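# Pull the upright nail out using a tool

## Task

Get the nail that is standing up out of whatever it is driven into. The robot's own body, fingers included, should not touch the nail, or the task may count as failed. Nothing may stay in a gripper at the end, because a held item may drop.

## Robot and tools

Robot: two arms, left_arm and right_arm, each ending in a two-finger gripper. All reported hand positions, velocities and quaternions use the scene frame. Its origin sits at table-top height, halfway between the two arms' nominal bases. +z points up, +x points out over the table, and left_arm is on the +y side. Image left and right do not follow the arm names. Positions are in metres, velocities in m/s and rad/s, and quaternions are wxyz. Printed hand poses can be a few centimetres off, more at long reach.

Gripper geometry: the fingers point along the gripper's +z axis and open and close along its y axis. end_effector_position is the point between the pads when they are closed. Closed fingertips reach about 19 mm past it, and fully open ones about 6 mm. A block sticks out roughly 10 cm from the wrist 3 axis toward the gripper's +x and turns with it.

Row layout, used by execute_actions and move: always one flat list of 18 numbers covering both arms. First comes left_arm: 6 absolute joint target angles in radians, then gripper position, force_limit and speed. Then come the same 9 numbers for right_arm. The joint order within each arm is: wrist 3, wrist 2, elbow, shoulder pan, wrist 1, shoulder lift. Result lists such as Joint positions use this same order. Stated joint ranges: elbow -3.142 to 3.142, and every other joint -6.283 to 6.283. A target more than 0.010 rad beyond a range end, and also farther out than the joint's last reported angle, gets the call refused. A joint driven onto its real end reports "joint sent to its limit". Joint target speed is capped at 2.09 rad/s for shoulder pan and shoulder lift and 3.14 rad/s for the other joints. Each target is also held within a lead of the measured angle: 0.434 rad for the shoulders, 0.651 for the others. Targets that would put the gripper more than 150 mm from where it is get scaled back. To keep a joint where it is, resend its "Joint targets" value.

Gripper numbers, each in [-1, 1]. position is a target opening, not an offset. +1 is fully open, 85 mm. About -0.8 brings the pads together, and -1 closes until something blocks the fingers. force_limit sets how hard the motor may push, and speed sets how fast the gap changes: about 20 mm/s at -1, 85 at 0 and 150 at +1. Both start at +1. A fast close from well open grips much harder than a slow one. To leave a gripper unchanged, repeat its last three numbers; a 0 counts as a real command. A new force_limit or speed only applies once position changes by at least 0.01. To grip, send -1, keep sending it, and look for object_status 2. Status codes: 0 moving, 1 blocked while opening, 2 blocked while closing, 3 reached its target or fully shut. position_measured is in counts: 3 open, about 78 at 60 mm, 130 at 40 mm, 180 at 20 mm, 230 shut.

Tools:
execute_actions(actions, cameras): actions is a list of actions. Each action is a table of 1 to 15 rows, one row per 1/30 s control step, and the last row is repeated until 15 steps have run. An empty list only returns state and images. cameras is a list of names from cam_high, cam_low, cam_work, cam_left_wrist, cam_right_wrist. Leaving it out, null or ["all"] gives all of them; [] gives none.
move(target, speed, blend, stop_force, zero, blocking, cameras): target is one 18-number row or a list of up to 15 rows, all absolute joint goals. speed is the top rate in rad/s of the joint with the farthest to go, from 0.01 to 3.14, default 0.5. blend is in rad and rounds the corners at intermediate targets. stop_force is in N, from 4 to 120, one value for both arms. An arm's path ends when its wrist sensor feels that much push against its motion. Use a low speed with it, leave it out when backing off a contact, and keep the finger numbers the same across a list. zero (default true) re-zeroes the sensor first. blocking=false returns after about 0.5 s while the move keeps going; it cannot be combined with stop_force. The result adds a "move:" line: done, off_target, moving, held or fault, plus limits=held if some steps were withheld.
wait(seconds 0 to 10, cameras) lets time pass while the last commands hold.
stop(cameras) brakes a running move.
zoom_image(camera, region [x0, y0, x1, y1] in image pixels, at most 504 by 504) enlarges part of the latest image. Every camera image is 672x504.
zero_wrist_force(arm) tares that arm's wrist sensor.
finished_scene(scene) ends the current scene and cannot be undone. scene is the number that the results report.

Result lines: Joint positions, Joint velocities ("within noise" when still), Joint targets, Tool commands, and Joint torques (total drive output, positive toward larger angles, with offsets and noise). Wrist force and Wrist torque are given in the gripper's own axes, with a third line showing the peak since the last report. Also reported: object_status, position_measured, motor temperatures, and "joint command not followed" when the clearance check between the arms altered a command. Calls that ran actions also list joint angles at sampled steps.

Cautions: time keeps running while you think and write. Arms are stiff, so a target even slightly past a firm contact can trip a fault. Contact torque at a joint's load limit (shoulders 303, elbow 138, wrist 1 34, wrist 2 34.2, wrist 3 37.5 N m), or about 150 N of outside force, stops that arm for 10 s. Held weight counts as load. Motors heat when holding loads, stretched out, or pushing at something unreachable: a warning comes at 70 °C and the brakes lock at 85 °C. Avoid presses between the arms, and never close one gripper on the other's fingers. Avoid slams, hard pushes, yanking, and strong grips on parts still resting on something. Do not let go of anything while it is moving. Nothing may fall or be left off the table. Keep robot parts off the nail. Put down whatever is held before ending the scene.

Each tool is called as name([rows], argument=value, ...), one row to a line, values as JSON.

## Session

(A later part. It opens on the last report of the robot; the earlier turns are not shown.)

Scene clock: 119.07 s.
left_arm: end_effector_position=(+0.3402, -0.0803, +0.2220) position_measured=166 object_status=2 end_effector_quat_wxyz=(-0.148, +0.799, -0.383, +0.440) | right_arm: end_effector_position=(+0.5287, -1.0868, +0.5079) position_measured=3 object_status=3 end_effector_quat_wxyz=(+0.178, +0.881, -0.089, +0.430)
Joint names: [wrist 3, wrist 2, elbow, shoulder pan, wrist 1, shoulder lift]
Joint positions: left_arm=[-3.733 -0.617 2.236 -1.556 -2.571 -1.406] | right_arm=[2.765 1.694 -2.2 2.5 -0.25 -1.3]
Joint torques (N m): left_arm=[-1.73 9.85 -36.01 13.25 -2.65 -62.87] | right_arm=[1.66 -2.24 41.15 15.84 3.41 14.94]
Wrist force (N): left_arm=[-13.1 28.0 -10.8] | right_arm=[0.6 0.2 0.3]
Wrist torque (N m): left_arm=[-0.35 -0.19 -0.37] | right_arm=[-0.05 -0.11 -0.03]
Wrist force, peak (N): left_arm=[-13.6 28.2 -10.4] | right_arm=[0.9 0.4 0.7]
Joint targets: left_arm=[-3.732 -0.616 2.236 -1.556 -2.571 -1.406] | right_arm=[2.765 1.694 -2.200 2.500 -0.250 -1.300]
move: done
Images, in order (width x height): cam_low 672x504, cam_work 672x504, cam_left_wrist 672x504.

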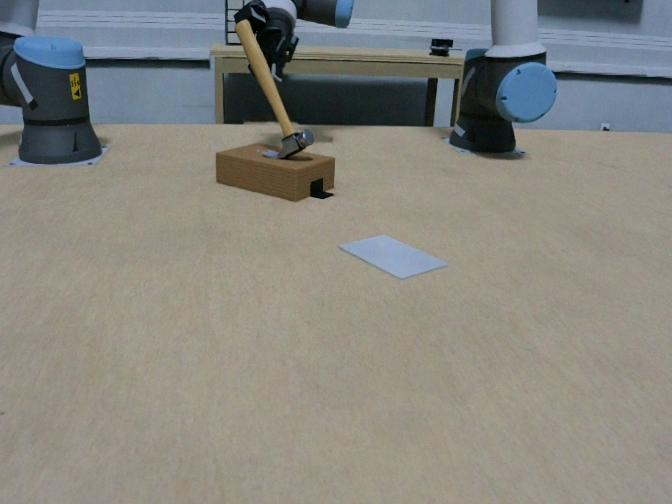

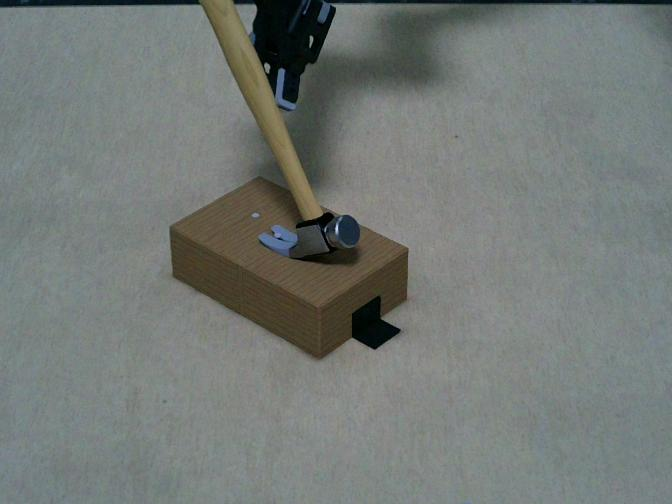

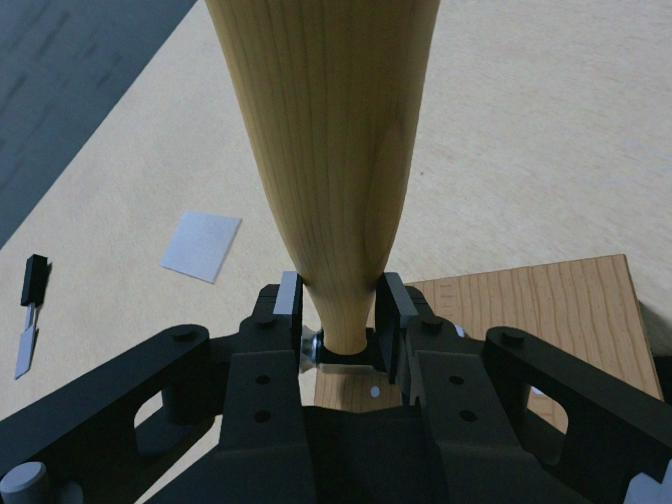

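move(target=[-3.7048,-0.6729,2.2609,-1.5282,-2.6641,-1.4302,-1,1,-0.5,2.765,1.694,-2.2,2.5,-0.25,-1.3,1,1,1], speed=0.04, stop_force=80, cameras=["cam_work","cam_low"])

zoom_image(camera="cam_work", region=[200, 140, 360, 280])

zoom_image(camera="cam_low", region=[230, 110, 330, 190])

Scene clock: 124.13 s.
left_arm: end_effector_position=(+0.3484, -0.0697, +0.2255) position_measured=166 object_status=2 end_effector_quat_wxyz=(-0.110, +0.814, -0.371, +0.432) | right_arm: end_effector_position=(+0.5287, -1.0868, +0.5079) position_measured=3 object_status=3 end_effector_quat_wxyz=(+0.178, +0.881, -0.089, +0.430)
Joint names: [wrist 3, wrist 2, elbow, shoulder pan, wrist 1, shoulder lift]
Joint positions: left_arm=[-3.705 -0.673 2.261 -1.528 -2.664 -1.43] | right_arm=[2.765 1.694 -2.2 2.5 -0.25 -1.3]
Joint torques (N m): left_arm=[1.76 16 -44.67 44.45 -16.07 -92.07] | right_arm=[1.82 -2.23 41.06 16.03 3.89 14.74]
Wrist force (N): left_arm=[-27.5 63.3 8.1] | right_arm=[0.2 0.6 0.6]
Wrist torque (N m): left_arm=[-0.67 -0.59 0.15] | right_arm=[0.01 -0.05 -0.04]
Wrist force, peak (N): left_arm=[-27.7 63.2 8.1] | right_arm=[0.9 0.3 0.9]
Joint targets: left_arm=[-3.705 -0.673 2.261 -1.528 -2.664 -1.430] | right_arm=[2.765 1.694 -2.200 2.500 -0.250 -1.300]
move: done
Images, in order (width x height): cam_low 672x504, cam_work 672x504.

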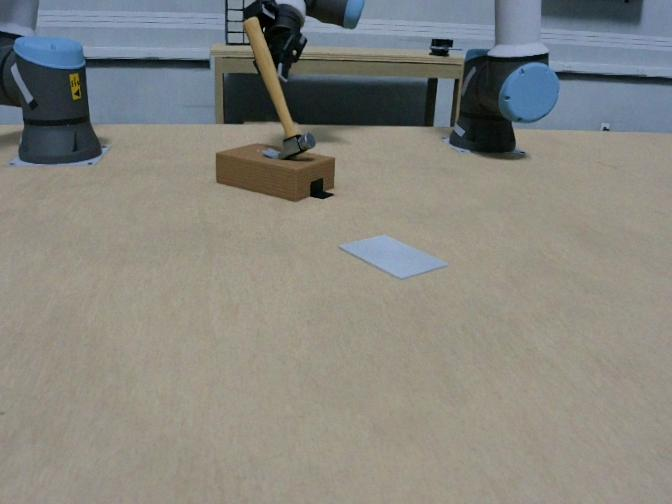

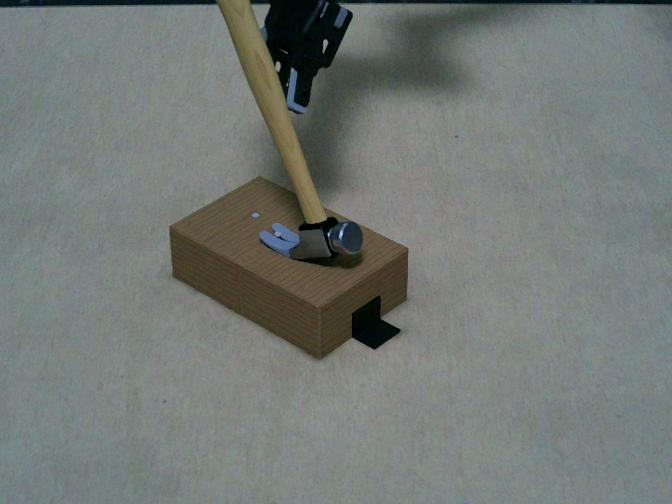

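Scaled by 3.150 from the camera's 672x504 image, which has a finer 960x720 frame.

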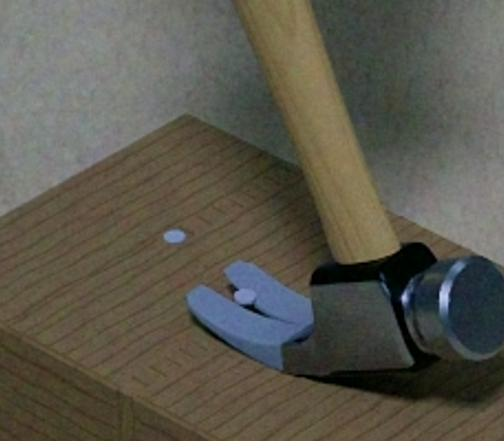

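Scaled by 5.040 from the camera's 672x504 image, which has a finer 960x720 frame.

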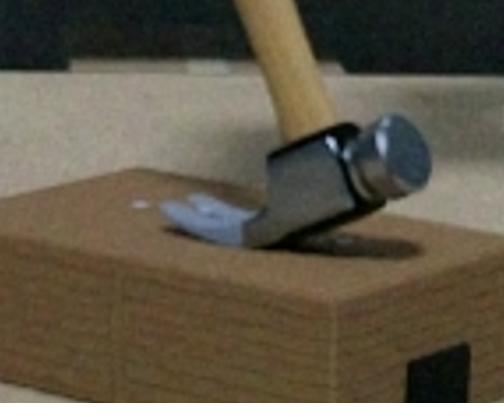

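move([
  [-3.7325,-0.6164,2.236,-1.5564,-2.5709,-1.4063,-1,1,-0.5,2.765,1.694,-2.2,2.5,-0.25,-1.3,1,1,1],
  [-3.7325,-0.6164,2.236,-1.5564,-2.5709,-1.4063,1,1,-0.5,2.765,1.694,-2.2,2.5,-0.25,-1.3,1,1,1],
], speed=0.05, cameras=["cam_left_wrist","cam_work"])

move([
  [-3.8683,-0.6068,2.2357,-1.635,-2.3639,-1.5019,1,1,-0.5,2.765,1.694,-2.2,2.5,-0.25,-1.3,1,1,1],
  [-3.9587,-0.6057,2.0654,-1.6866,-2.0777,-1.5434,1,1,-0.5,2.765,1.694,-2.2,2.5,-0.25,-1.3,1,1,1],
], speed=0.15)

Scene clock: 130.20 s.
left_arm: end_effector_position=(+0.3403, -0.0803, +0.2220) position_measured=3 object_status=3 end_effector_quat_wxyz=(-0.148, +0.799, -0.383, +0.440) | right_arm: end_effector_position=(+0.5287, -1.0868, +0.5079) position_measured=3 object_status=3 end_effector_quat_wxyz=(+0.178, +0.881, -0.089, +0.430)
Joint names: [wrist 3, wrist 2, elbow, shoulder pan, wrist 1, shoulder lift]
Joint positions: left_arm=[-3.733 -0.616 2.236 -1.556 -2.571 -1.406] | right_arm=[2.765 1.694 -2.2 2.5 -0.25 -1.3]
Joint torques (N m): left_arm=[-2.31 3.94 -36.84 -7.71 -2.15 -34.54] | right_arm=[1.87 -2.17 41.1 17.1 3.88 16.49]
Wrist force (N): left_arm=[0.1 -0.4 -0.5] | right_arm=[0.5 0.1 0.6]
Wrist torque (N m): left_arm=[-0.04 -0.09 -0.09] | right_arm=[-0.08 -0.09 -0.04]
Wrist force, peak (N): left_arm=[-27.8 63.5 8.3] | right_arm=[0.6 0.7 0.7]
Joint targets: left_arm=[-3.732 -0.616 2.236 -1.556 -2.571 -1.406] | right_arm=[2.765 1.694 -2.200 2.500 -0.250 -1.300]
move: done
Images, in order (width x height): cam_work 672x504, cam_left_wrist 672x504.

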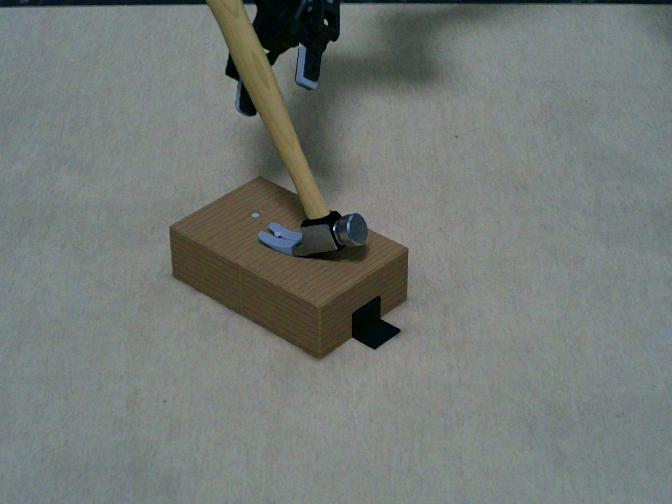

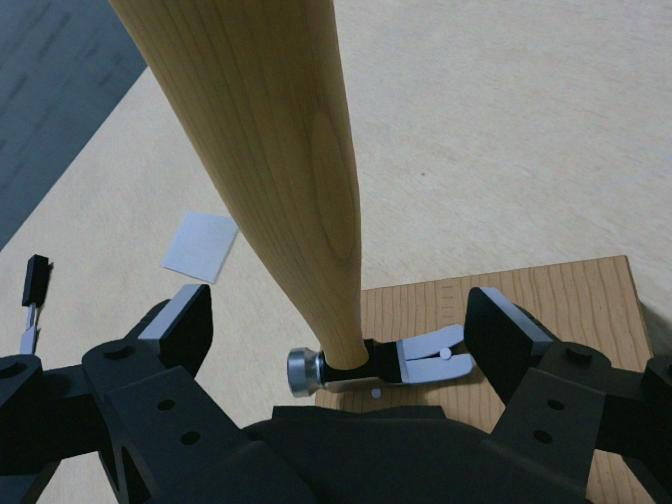

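Scene clock: 133.93 s.
left_arm: end_effector_position=(+0.2567, -0.1250, +0.3447) position_measured=3 object_status=3 end_effector_quat_wxyz=(-0.148, +0.799, -0.383, +0.440) | right_arm: end_effector_position=(+0.5287, -1.0868, +0.5079) position_measured=3 object_status=3 end_effector_quat_wxyz=(+0.178, +0.881, -0.089, +0.430)
Joint names: [wrist 3, wrist 2, elbow, shoulder pan, wrist 1, shoulder lift]
Joint positions: left_arm=[-3.959 -0.606 2.065 -1.687 -2.078 -1.543] | right_arm=[2.765 1.694 -2.2 2.5 -0.25 -1.3]
Joint torques (N m): left_arm=[-1.96 4.52 -49.86 -12.94 -0.28 -59.34] | right_arm=[1.81 -2.14 41.22 15.12 4.15 15.98]
Wrist force (N): left_arm=[0.9 -0.6 -0.1] | right_arm=[0.7 0.4 0.6]
Wrist torque (N m): left_arm=[-0.13 -0.12 -0.13] | right_arm=[-0.03 -0.13 -0.04]
Wrist force, peak (N): left_arm=[1.7 -1.0 -0.7] | right_arm=[0.6 0.5 0.9]
Joint targets: left_arm=[-3.959 -0.606 2.065 -1.687 -2.078 -1.543] | right_arm=[2.765 1.694 -2.200 2.500 -0.250 -1.300]
move: done

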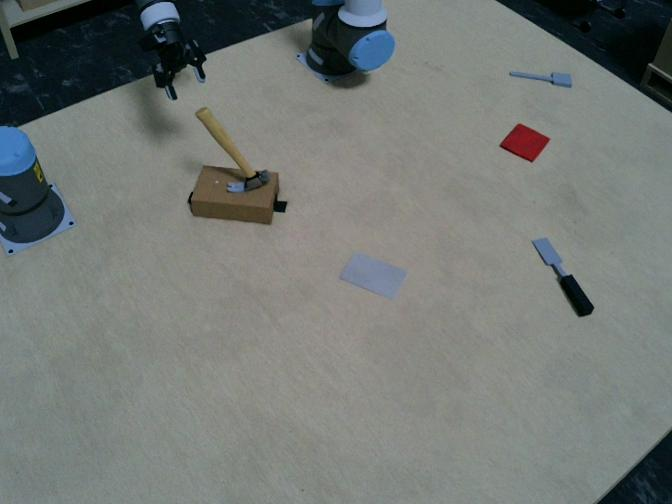

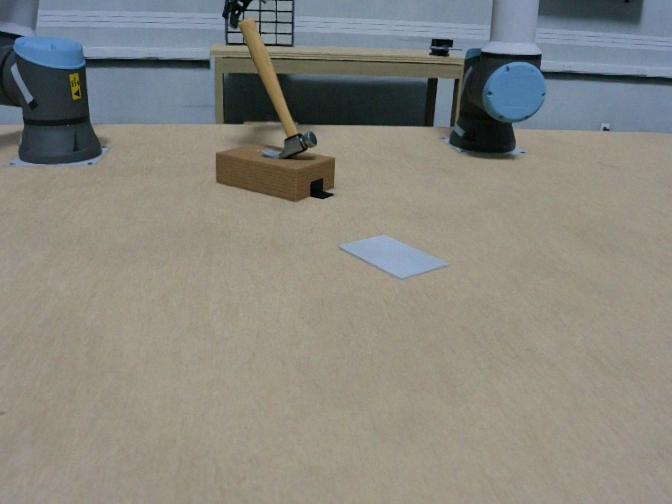

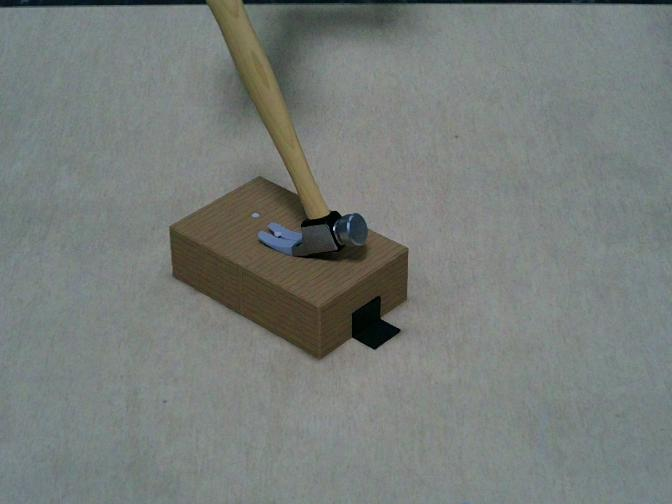

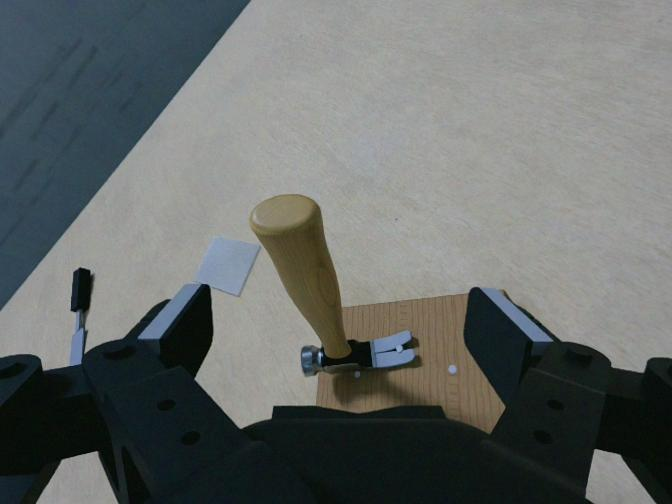

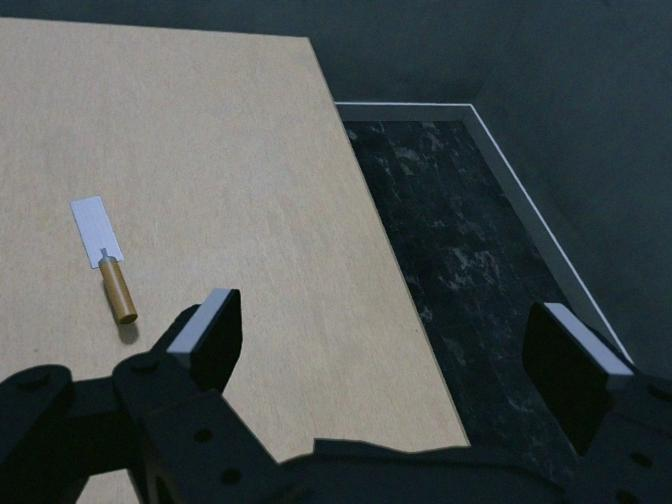

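zoom_image(camera="cam_work", region=[200, 140, 360, 280])

zoom_image(camera="cam_low", region=[230, 110, 330, 190])

zoom_image(camera="cam_left_wrist", region=[240, 180, 480, 420])

zoom_image(camera="cam_high", region=[170, 80, 300, 210])

Scaled by 3.150 from the camera's 672x504 image, which has a finer 960x720 frame.

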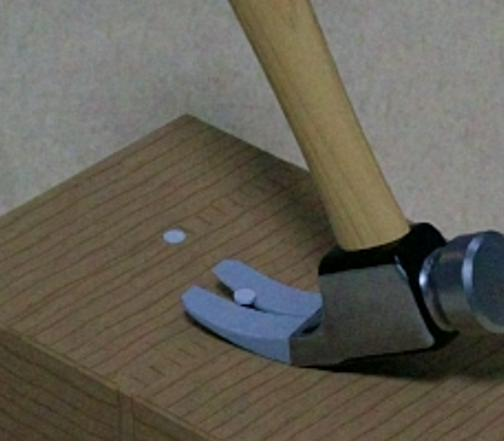

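Scaled by 5.040 from the camera's 672x504 image, which has a finer 960x720 frame.

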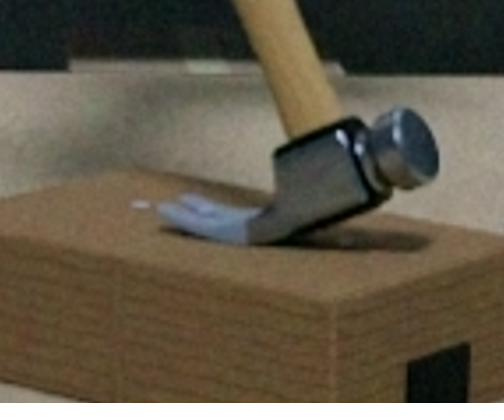

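Scaled by 2.100 from the camera's 672x504 image, which has a finer 960x720 frame.

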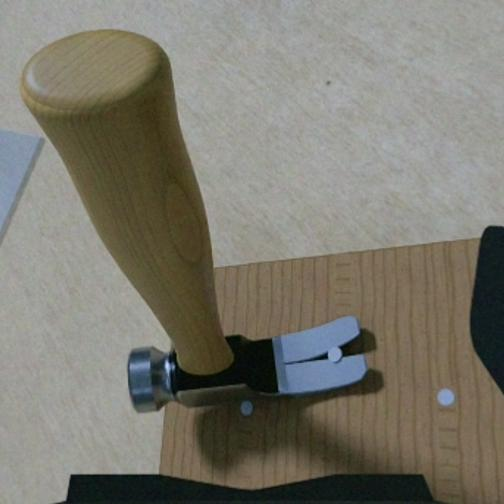

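Scaled by 3.877 from the camera's 672x504 image, which has a finer 960x720 frame.

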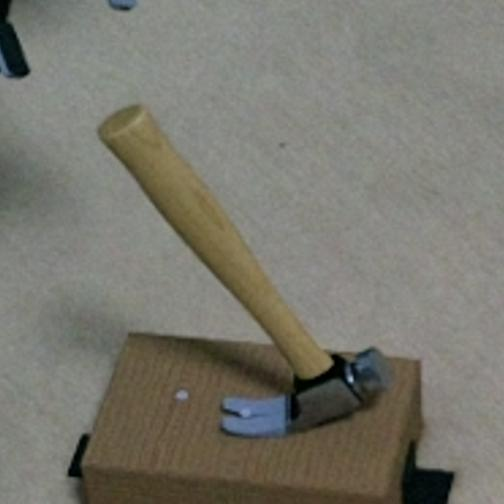

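move([
  [-3.9304,-0.6486,2.1099,-1.6685,-2.1729,-1.592,1,1,-0.5,2.765,1.694,-2.2,2.5,-0.25,-1.3,1,1,1],
  [-3.8138,-0.6579,2.1252,-1.597,-2.3554,-1.5175,1,1,-0.5,2.765,1.694,-2.2,2.5,-0.25,-1.3,1,1,1],
], speed=0.1, stop_force=8, cameras=["cam_left_wrist","cam_work","cam_high","cam_low"])

zoom_image(camera="cam_high", region=[150, 60, 300, 210])

Scene clock: 140.70 s.
left_arm: end_effector_position=(+0.3065, -0.1141, +0.3164) position_measured=3 object_status=3 end_effector_quat_wxyz=(-0.110, +0.814, -0.371, +0.432) | right_arm: end_effector_position=(+0.5287, -1.0868, +0.5079) position_measured=3 object_status=3 end_effector_quat_wxyz=(+0.178, +0.881, -0.089, +0.430)
Joint names: [wrist 3, wrist 2, elbow, shoulder pan, wrist 1, shoulder lift]
Joint positions: left_arm=[-3.814 -0.658 2.125 -1.597 -2.355 -1.517] | right_arm=[2.765 1.694 -2.2 2.5 -0.25 -1.3]
Joint torques (N m): left_arm=[1.46 0.27 -34.23 12.99 -9.02 -27.1] | right_arm=[1.68 -2.03 41.25 15.78 4.81 15.29]
Wrist force (N): left_arm=[0.8 0.1 -0.2] | right_arm=[0.3 0.2 0.3]
Wrist torque (N m): left_arm=[0.00 -0.09 -0.09] | right_arm=[-0.06 -0.06 -0.04]
Wrist force, peak (N): left_arm=[0.8 -1.3 -0.8] | right_arm=[0.4 0.6 0.9]
Joint targets: left_arm=[-3.814 -0.658 2.125 -1.597 -2.355 -1.518] | right_arm=[2.765 1.694 -2.200 2.500 -0.250 -1.300]
move: done
Images, in order (width x height): cam_high 672x504, cam_low 672x504, cam_work 672x504, cam_left_wrist 672x504.

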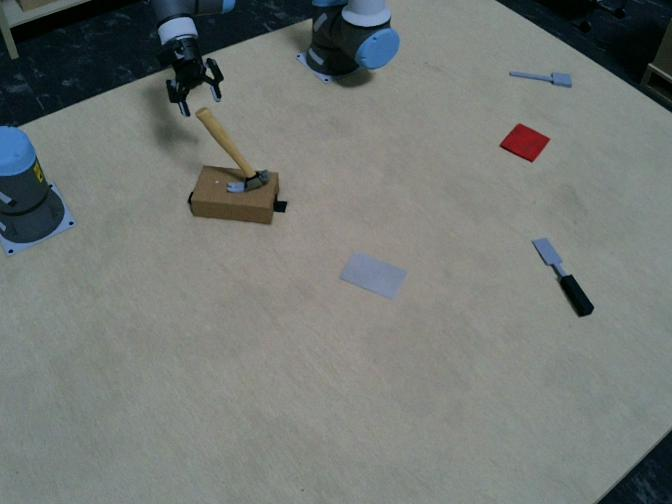

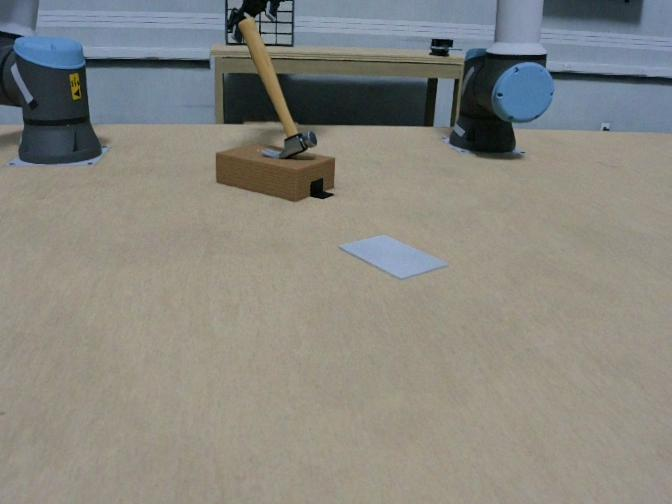

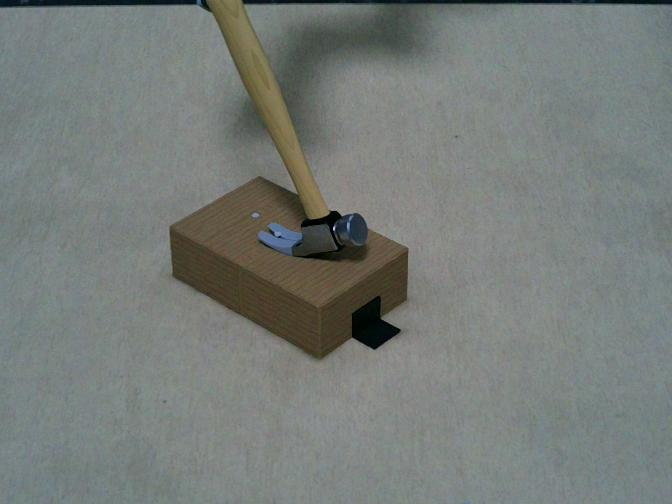

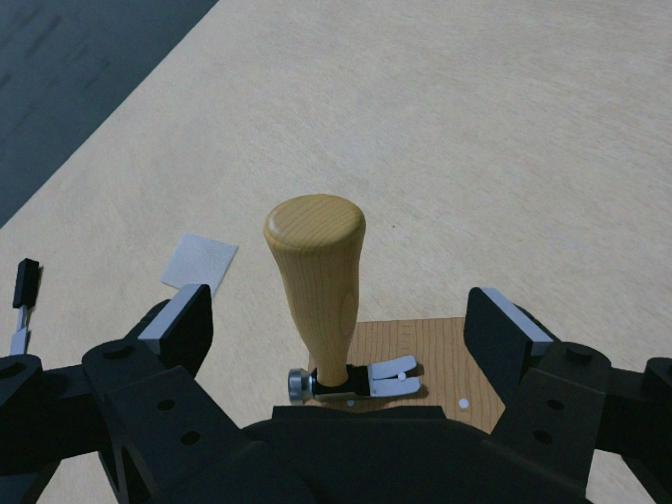

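Scaled by 3.360 from the camera's 672x504 image, which has a finer 960x720 frame.

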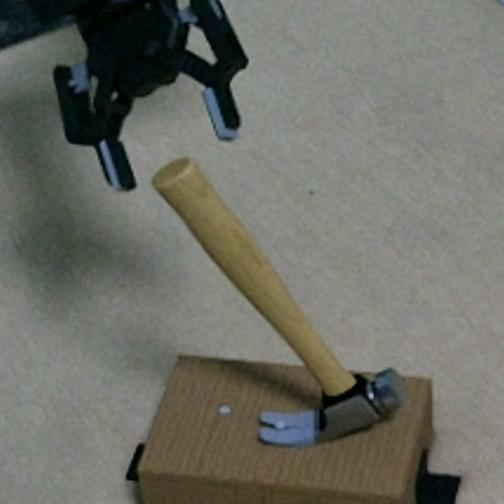

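move(target=[-3.739,-0.6675,2.1424,-1.5501,-2.4737,-1.4752,1,1,-0.5,2.765,1.694,-2.2,2.5,-0.25,-1.3,1,1,1], speed=0.06, stop_force=8, cameras=["cam_left_wrist","cam_work","cam_high","cam_low"])

zoom_image(camera="cam_high", region=[150, 60, 300, 210])

Scene clock: 144.27 s.
left_arm: end_effector_position=(+0.3357, -0.1106, +0.2940) position_measured=3 object_status=3 end_effector_quat_wxyz=(-0.110, +0.814, -0.371, +0.432) | right_arm: end_effector_position=(+0.5287, -1.0868, +0.5079) position_measured=3 object_status=3 end_effector_quat_wxyz=(+0.178, +0.881, -0.089, +0.430)
Joint names: [wrist 3, wrist 2, elbow, shoulder pan, wrist 1, shoulder lift]
Joint positions: left_arm=[-3.739 -0.668 2.142 -1.55 -2.474 -1.475] | right_arm=[2.765 1.694 -2.2 2.5 -0.25 -1.3]
Joint torques (N m): left_arm=[1.8 -0.11 -34.48 13.56 -9.2 -32.74] | right_arm=[1.57 -2 42.2 14.54 4.78 15.85]
Wrist force (N): left_arm=[0.5 -0.1 -0.2] | right_arm=[0.5 0.5 0.6]
Wrist torque (N m): left_arm=[-0.02 -0.06 -0.07] | right_arm=[-0.02 -0.10 -0.03]
Wrist force, peak (N): left_arm=[1.1 -0.1 0.3] | right_arm=[0.7 0.6 0.7]
Joint targets: left_arm=[-3.739 -0.667 2.142 -1.550 -2.474 -1.475] | right_arm=[2.765 1.694 -2.200 2.500 -0.250 -1.300]
move: done
Images, in order (width x height): cam_high 672x504, cam_low 672x504, cam_work 672x504, cam_left_wrist 672x504.

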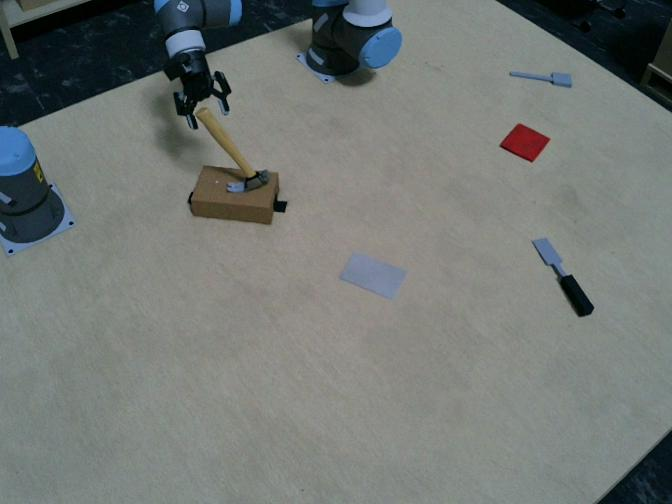

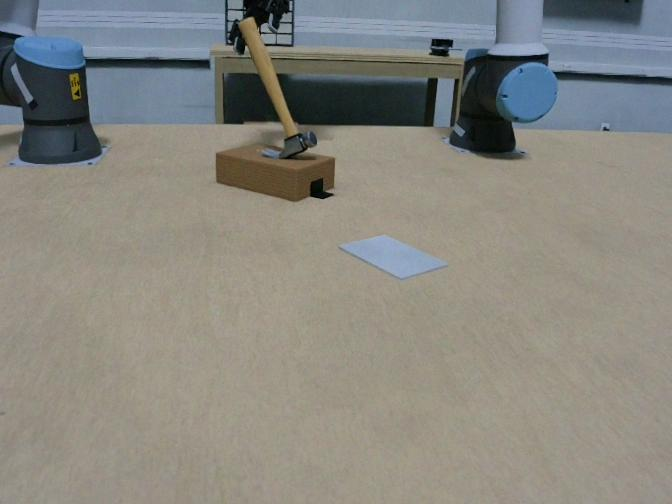

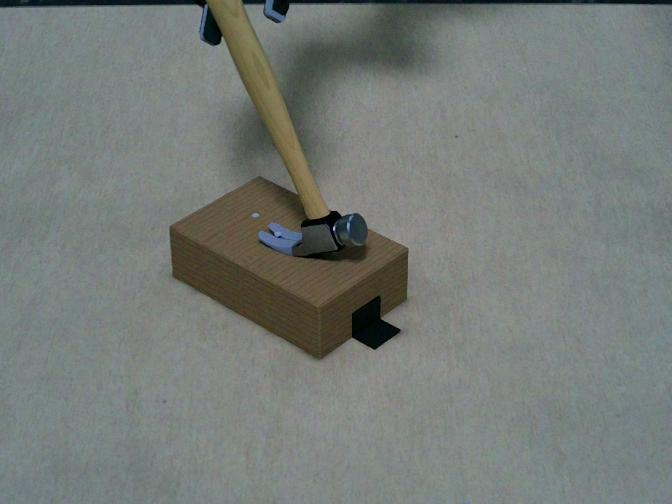

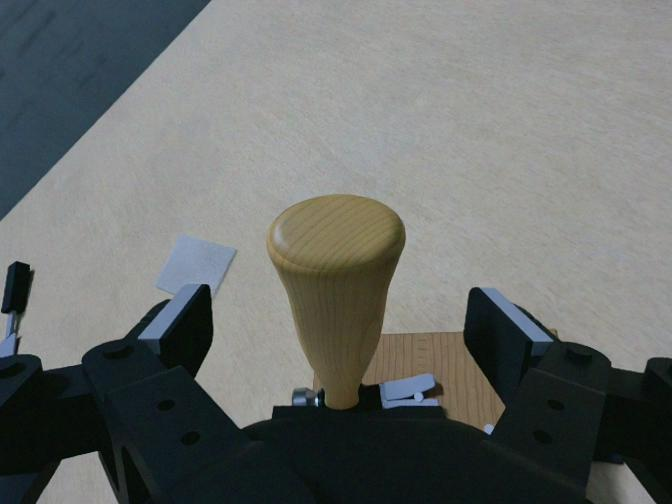

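Scaled by 3.360 from the camera's 672x504 image, which has a finer 960x720 frame.

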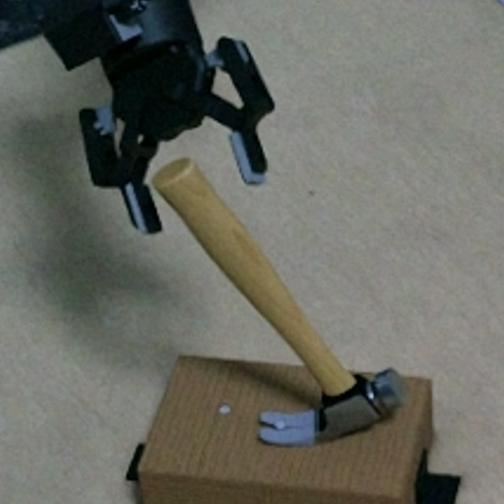

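move(target=[-3.739,-0.6675,2.1424,-1.5501,-2.4737,-1.4752,-1,1,-0.1,2.765,1.694,-2.2,2.5,-0.25,-1.3,1,1,1], speed=0.06, cameras=["cam_left_wrist","cam_work"])

Scene clock: 145.63 s.
left_arm: end_effector_position=(+0.3357, -0.1106, +0.2940) position_measured=151 object_status=2 end_effector_quat_wxyz=(-0.110, +0.814, -0.371, +0.432) | right_arm: end_effector_position=(+0.5287, -1.0868, +0.5079) position_measured=3 object_status=3 end_effector_quat_wxyz=(+0.178, +0.881, -0.089, +0.430)
Joint names: [wrist 3, wrist 2, elbow, shoulder pan, wrist 1, shoulder lift]
Joint positions: left_arm=[-3.739 -0.668 2.142 -1.55 -2.474 -1.475] | right_arm=[2.765 1.694 -2.2 2.5 -0.25 -1.3]
Joint torques (N m): left_arm=[1.93 4.46 -39.31 13.23 -5.03 -37.79] | right_arm=[1.56 -1.81 41.18 16.62 4.92 16.22]
Wrist force (N): left_arm=[-0.6 6.2 0.0] | right_arm=[0.3 0.4 0.5]
Wrist torque (N m): left_arm=[-0.90 -0.13 -0.90] | right_arm=[-0.02 -0.06 -0.04]
Wrist force, peak (N): left_arm=[-1.9 5.7 1.4] | right_arm=[0.8 0.2 0.6]
Joint targets: left_arm=[-3.739 -0.667 2.142 -1.550 -2.474 -1.475] | right_arm=[2.765 1.694 -2.200 2.500 -0.250 -1.300]
move: done
Images, in order (width x height): cam_work 672x504, cam_left_wrist 672x504.

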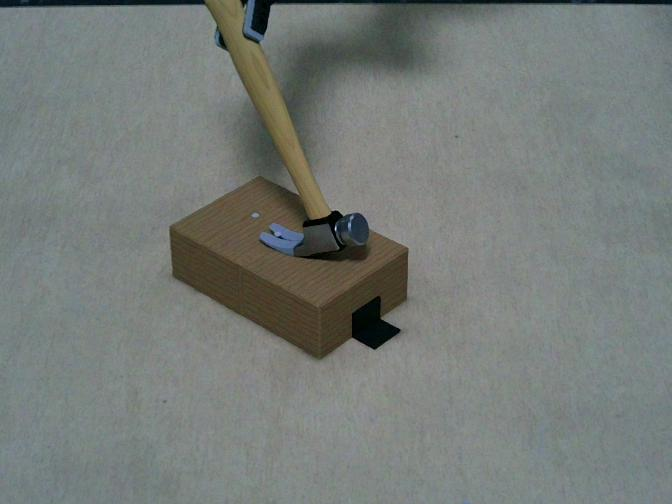

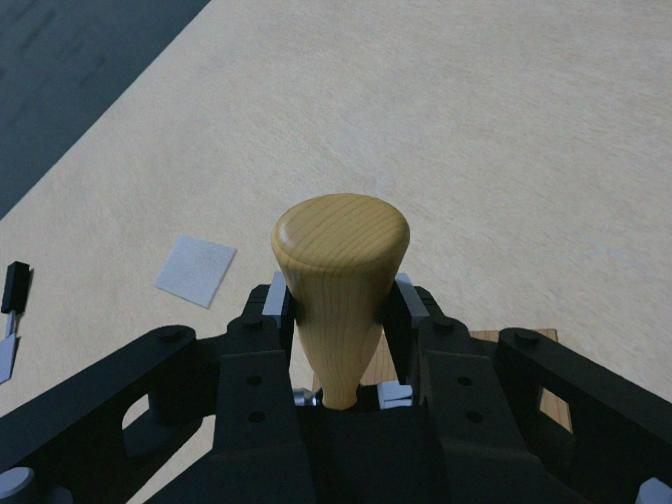

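move(target=[-3.7107,-0.7277,2.1708,-1.5159,-2.5601,-1.5085,-1,1,-0.1,2.765,1.694,-2.2,2.5,-0.25,-1.3,1,1,1], speed=0.03, stop_force=80, cameras=["cam_work","cam_low","cam_left_wrist"])

zoom_image(camera="cam_work", region=[200, 140, 360, 280])

zoom_image(camera="cam_low", region=[230, 110, 330, 190])

Scene clock: 151.43 s.
left_arm: end_effector_position=(+0.3471, -0.0950, +0.3004) position_measured=151 object_status=2 end_effector_quat_wxyz=(-0.072, +0.829, -0.358, +0.424) | right_arm: end_effector_position=(+0.5287, -1.0868, +0.5079) position_measured=3 object_status=3 end_effector_quat_wxyz=(+0.178, +0.881, -0.089, +0.430)
Joint names: [wrist 3, wrist 2, elbow, shoulder pan, wrist 1, shoulder lift]
Joint positions: left_arm=[-3.711 -0.728 2.171 -1.516 -2.56 -1.508] | right_arm=[2.765 1.694 -2.2 2.5 -0.25 -1.3]
Joint torques (N m): left_arm=[2.9 14.14 -59.55 37.45 -16.55 -92.69] | right_arm=[1.67 -1.97 42.32 14.45 5.4 15.32]
Wrist force (N): left_arm=[-31.5 49.3 18.6] | right_arm=[0.8 0.5 0.3]
Wrist torque (N m): left_arm=[-1.38 -0.41 -0.95] | right_arm=[0.00 -0.15 -0.04]
Wrist force, peak (N): left_arm=[-30.2 52.5 16.8] | right_arm=[0.4 0.5 1.1]
Joint targets: left_arm=[-3.711 -0.728 2.171 -1.516 -2.560 -1.508] | right_arm=[2.765 1.694 -2.200 2.500 -0.250 -1.300]
move: done
Images, in order (width x height): cam_low 672x504, cam_work 672x504, cam_left_wrist 672x504.

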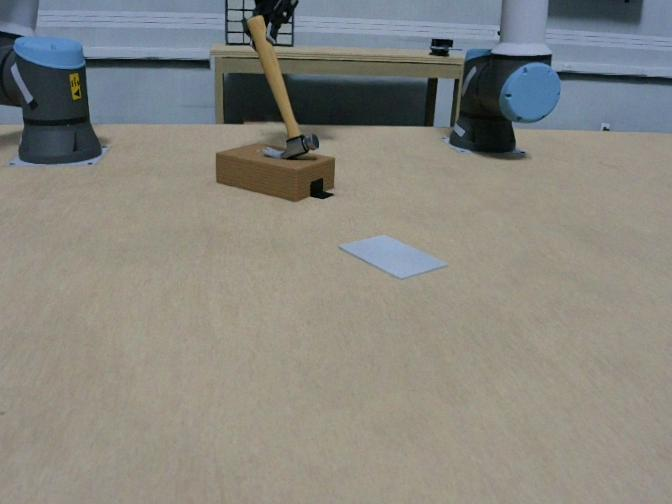

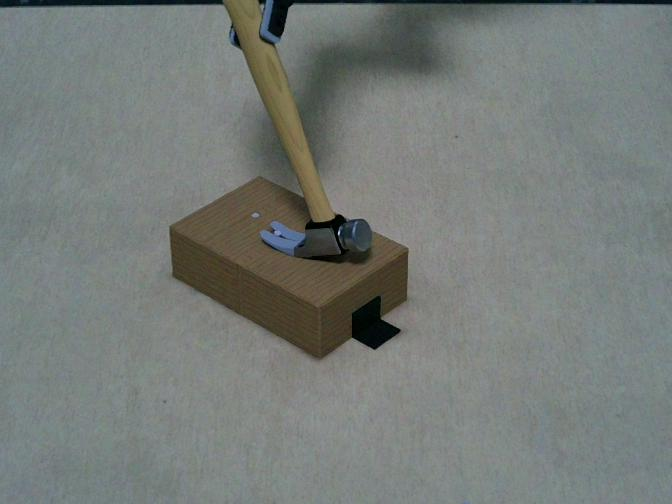

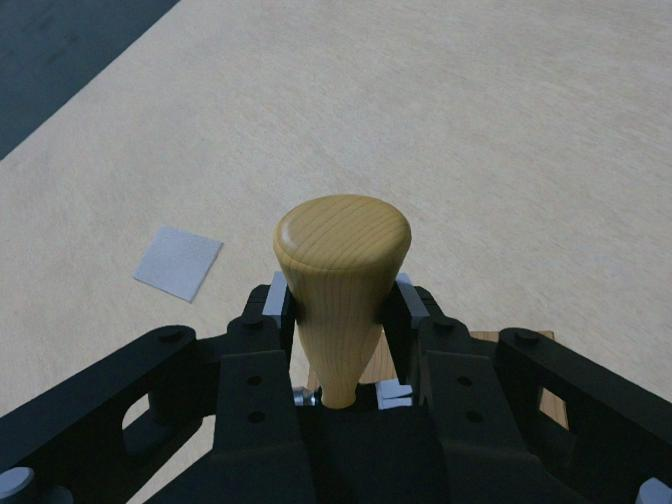

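Scaled by 3.150 from the camera's 672x504 image, which has a finer 960x720 frame.

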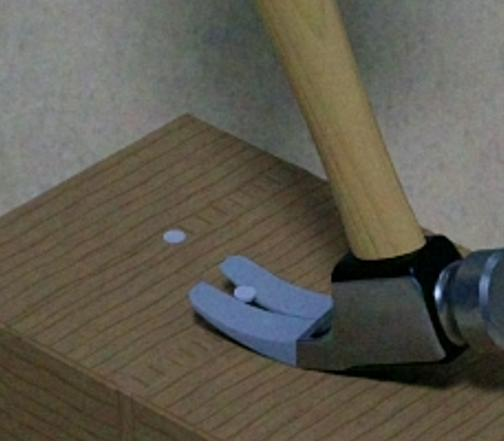

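Scaled by 5.040 from the camera's 672x504 image, which has a finer 960x720 frame.

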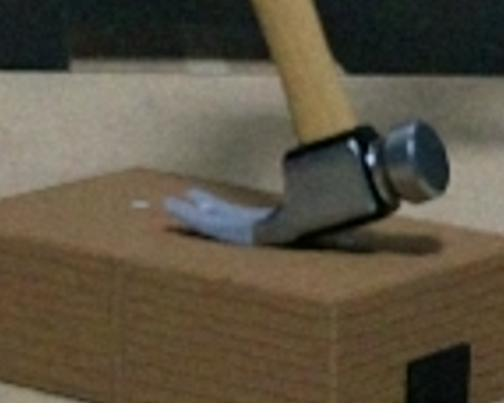

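move(target=[-3.6881,-0.793,2.1977,-1.4778,-2.6406,-1.5388,-1,1,-0.1,2.765,1.694,-2.2,2.5,-0.25,-1.3,1,1,1], speed=0.03, stop_force=90, zero=true, cameras=["cam_work","cam_low"])

zoom_image(camera="cam_work", region=[200, 140, 360, 280])

zoom_image(camera="cam_low", region=[230, 110, 330, 190])

Scene clock: 155.37 s.
left_arm: end_effector_position=(+0.3588, -0.0790, +0.3056) position_measured=151 object_status=2 end_effector_quat_wxyz=(-0.033, +0.841, -0.345, +0.415) | right_arm: end_effector_position=(+0.5287, -1.0868, +0.5079) position_measured=3 object_status=3 end_effector_quat_wxyz=(+0.178, +0.881, -0.089, +0.430)
Joint names: [wrist 3, wrist 2, elbow, shoulder pan, wrist 1, shoulder lift]
Joint positions: left_arm=[-3.688 -0.793 2.198 -1.478 -2.641 -1.539] | right_arm=[2.765 1.694 -2.2 2.5 -0.25 -1.3]
Joint torques (N m): left_arm=[3.23 7.24 -50.69 1.22 -13.95 -62.45] | right_arm=[1.51 -1.8 42.21 15.03 5.71 15.62]
Wrist force (N): left_arm=[-20.6 20.5 18.1] | right_arm=[0.4 0.2 0.4]
Wrist torque (N m): left_arm=[-1.50 -0.40 -1.04] | right_arm=[-0.06 -0.08 -0.04]
Wrist force, peak (N): left_arm=[-38.6 54.1 23.3] | right_arm=[0.4 0.5 1.0]
Joint targets: left_arm=[-3.688 -0.793 2.198 -1.478 -2.641 -1.539] | right_arm=[2.765 1.694 -2.200 2.500 -0.250 -1.300]
move: done
Images, in order (width x height): cam_low 672x504, cam_work 672x504.

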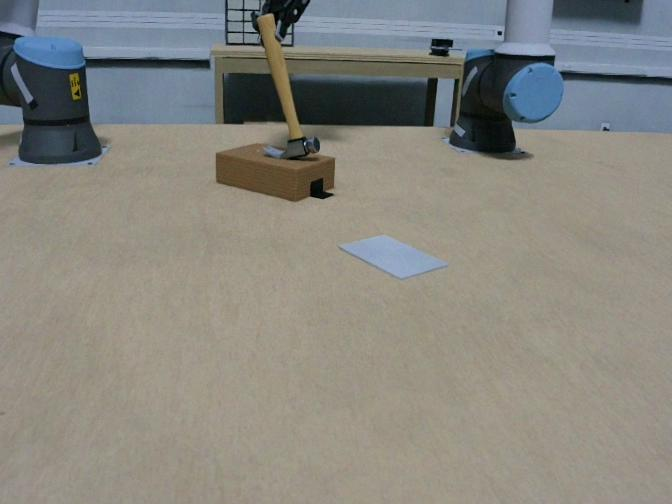

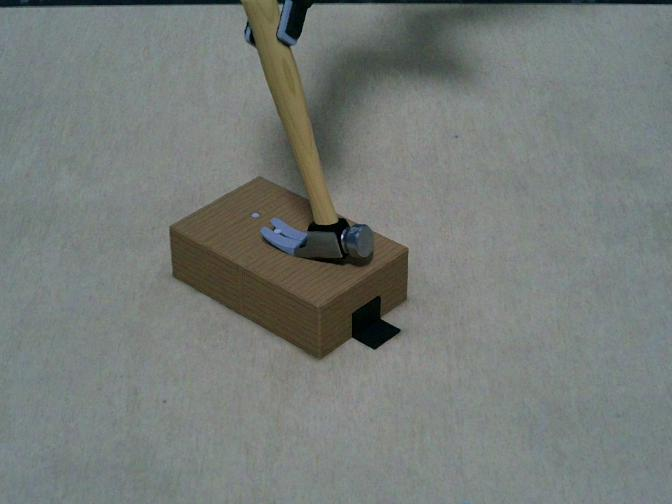

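Scaled by 3.150 from the camera's 672x504 image, which has a finer 960x720 frame.

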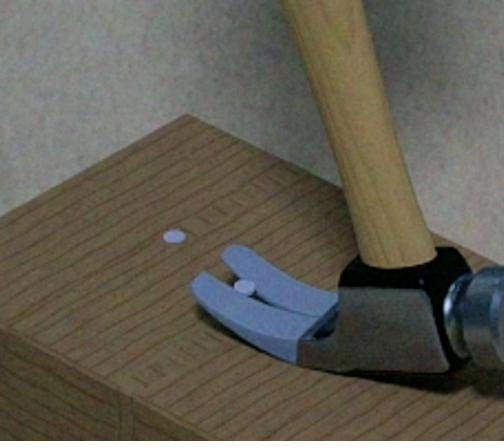

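Scaled by 5.040 from the camera's 672x504 image, which has a finer 960x720 frame.

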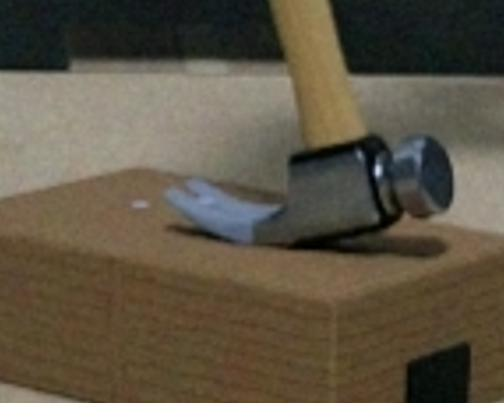

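move(target=[-3.6591,-0.9387,2.2473,-1.3901,-2.7904,-1.5856,-1,1,-0.1,2.765,1.694,-2.2,2.5,-0.25,-1.3,1,1,1], speed=0.05, stop_force=90, cameras=["cam_work","cam_low"])

zoom_image(camera="cam_work", region=[200, 140, 360, 280])

zoom_image(camera="cam_low", region=[230, 110, 330, 190])

Scene clock: 160.70 s.
left_arm: end_effector_position=(+0.3818, -0.0473, +0.3113) position_measured=151 object_status=2 end_effector_quat_wxyz=(+0.044, +0.862, -0.316, +0.395) | right_arm: end_effector_position=(+0.5287, -1.0868, +0.5079) position_measured=3 object_status=3 end_effector_quat_wxyz=(+0.178, +0.881, -0.089, +0.430)
Joint names: [wrist 3, wrist 2, elbow, shoulder pan, wrist 1, shoulder lift]
Joint positions: left_arm=[-3.659 -0.939 2.247 -1.39 -2.79 -1.586] | right_arm=[2.765 1.694 -2.2 2.5 -0.25 -1.3]
Joint torques (N m): left_arm=[2.02 0.25 -37.98 12.33 -10.45 -55.5] | right_arm=[1.23 -1.81 42.47 14.7 5.71 15.42]
Wrist force (N): left_arm=[-2.9 0.5 3.9] | right_arm=[0.4 0.4 0.5]
Wrist torque (N m): left_arm=[-0.28 -0.12 -0.15] | right_arm=[-0.03 -0.09 -0.03]
Wrist force, peak (N): left_arm=[-21.4 20.7 18.7] | right_arm=[0.5 0.7 0.8]
Joint targets: left_arm=[-3.659 -0.939 2.247 -1.390 -2.790 -1.586] | right_arm=[2.765 1.694 -2.200 2.500 -0.250 -1.300]
move: done
Images, in order (width x height): cam_low 672x504, cam_work 672x504.

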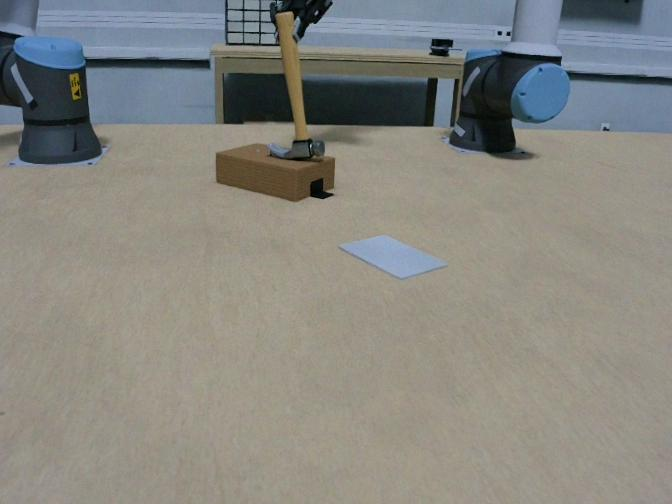

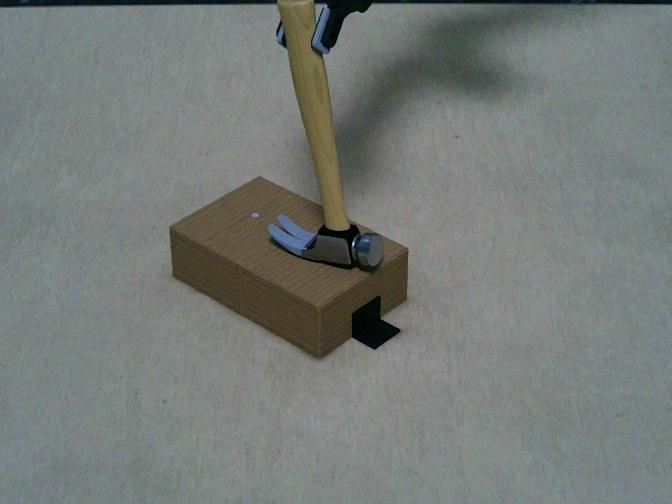

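Scaled by 3.150 from the camera's 672x504 image, which has a finer 960x720 frame.

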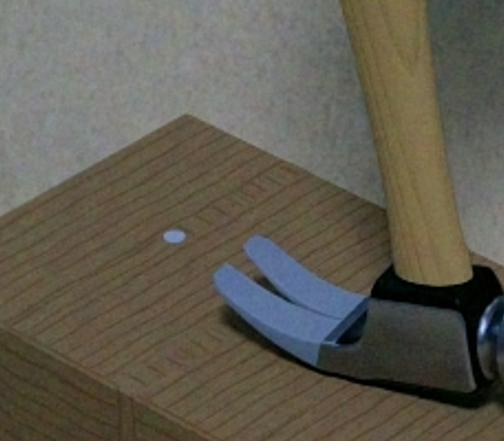

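Scaled by 5.040 from the camera's 672x504 image, which has a finer 960x720 frame.

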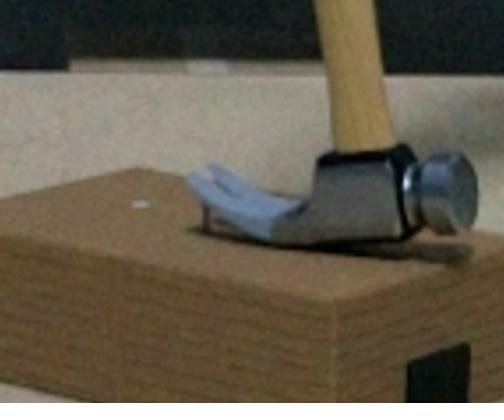

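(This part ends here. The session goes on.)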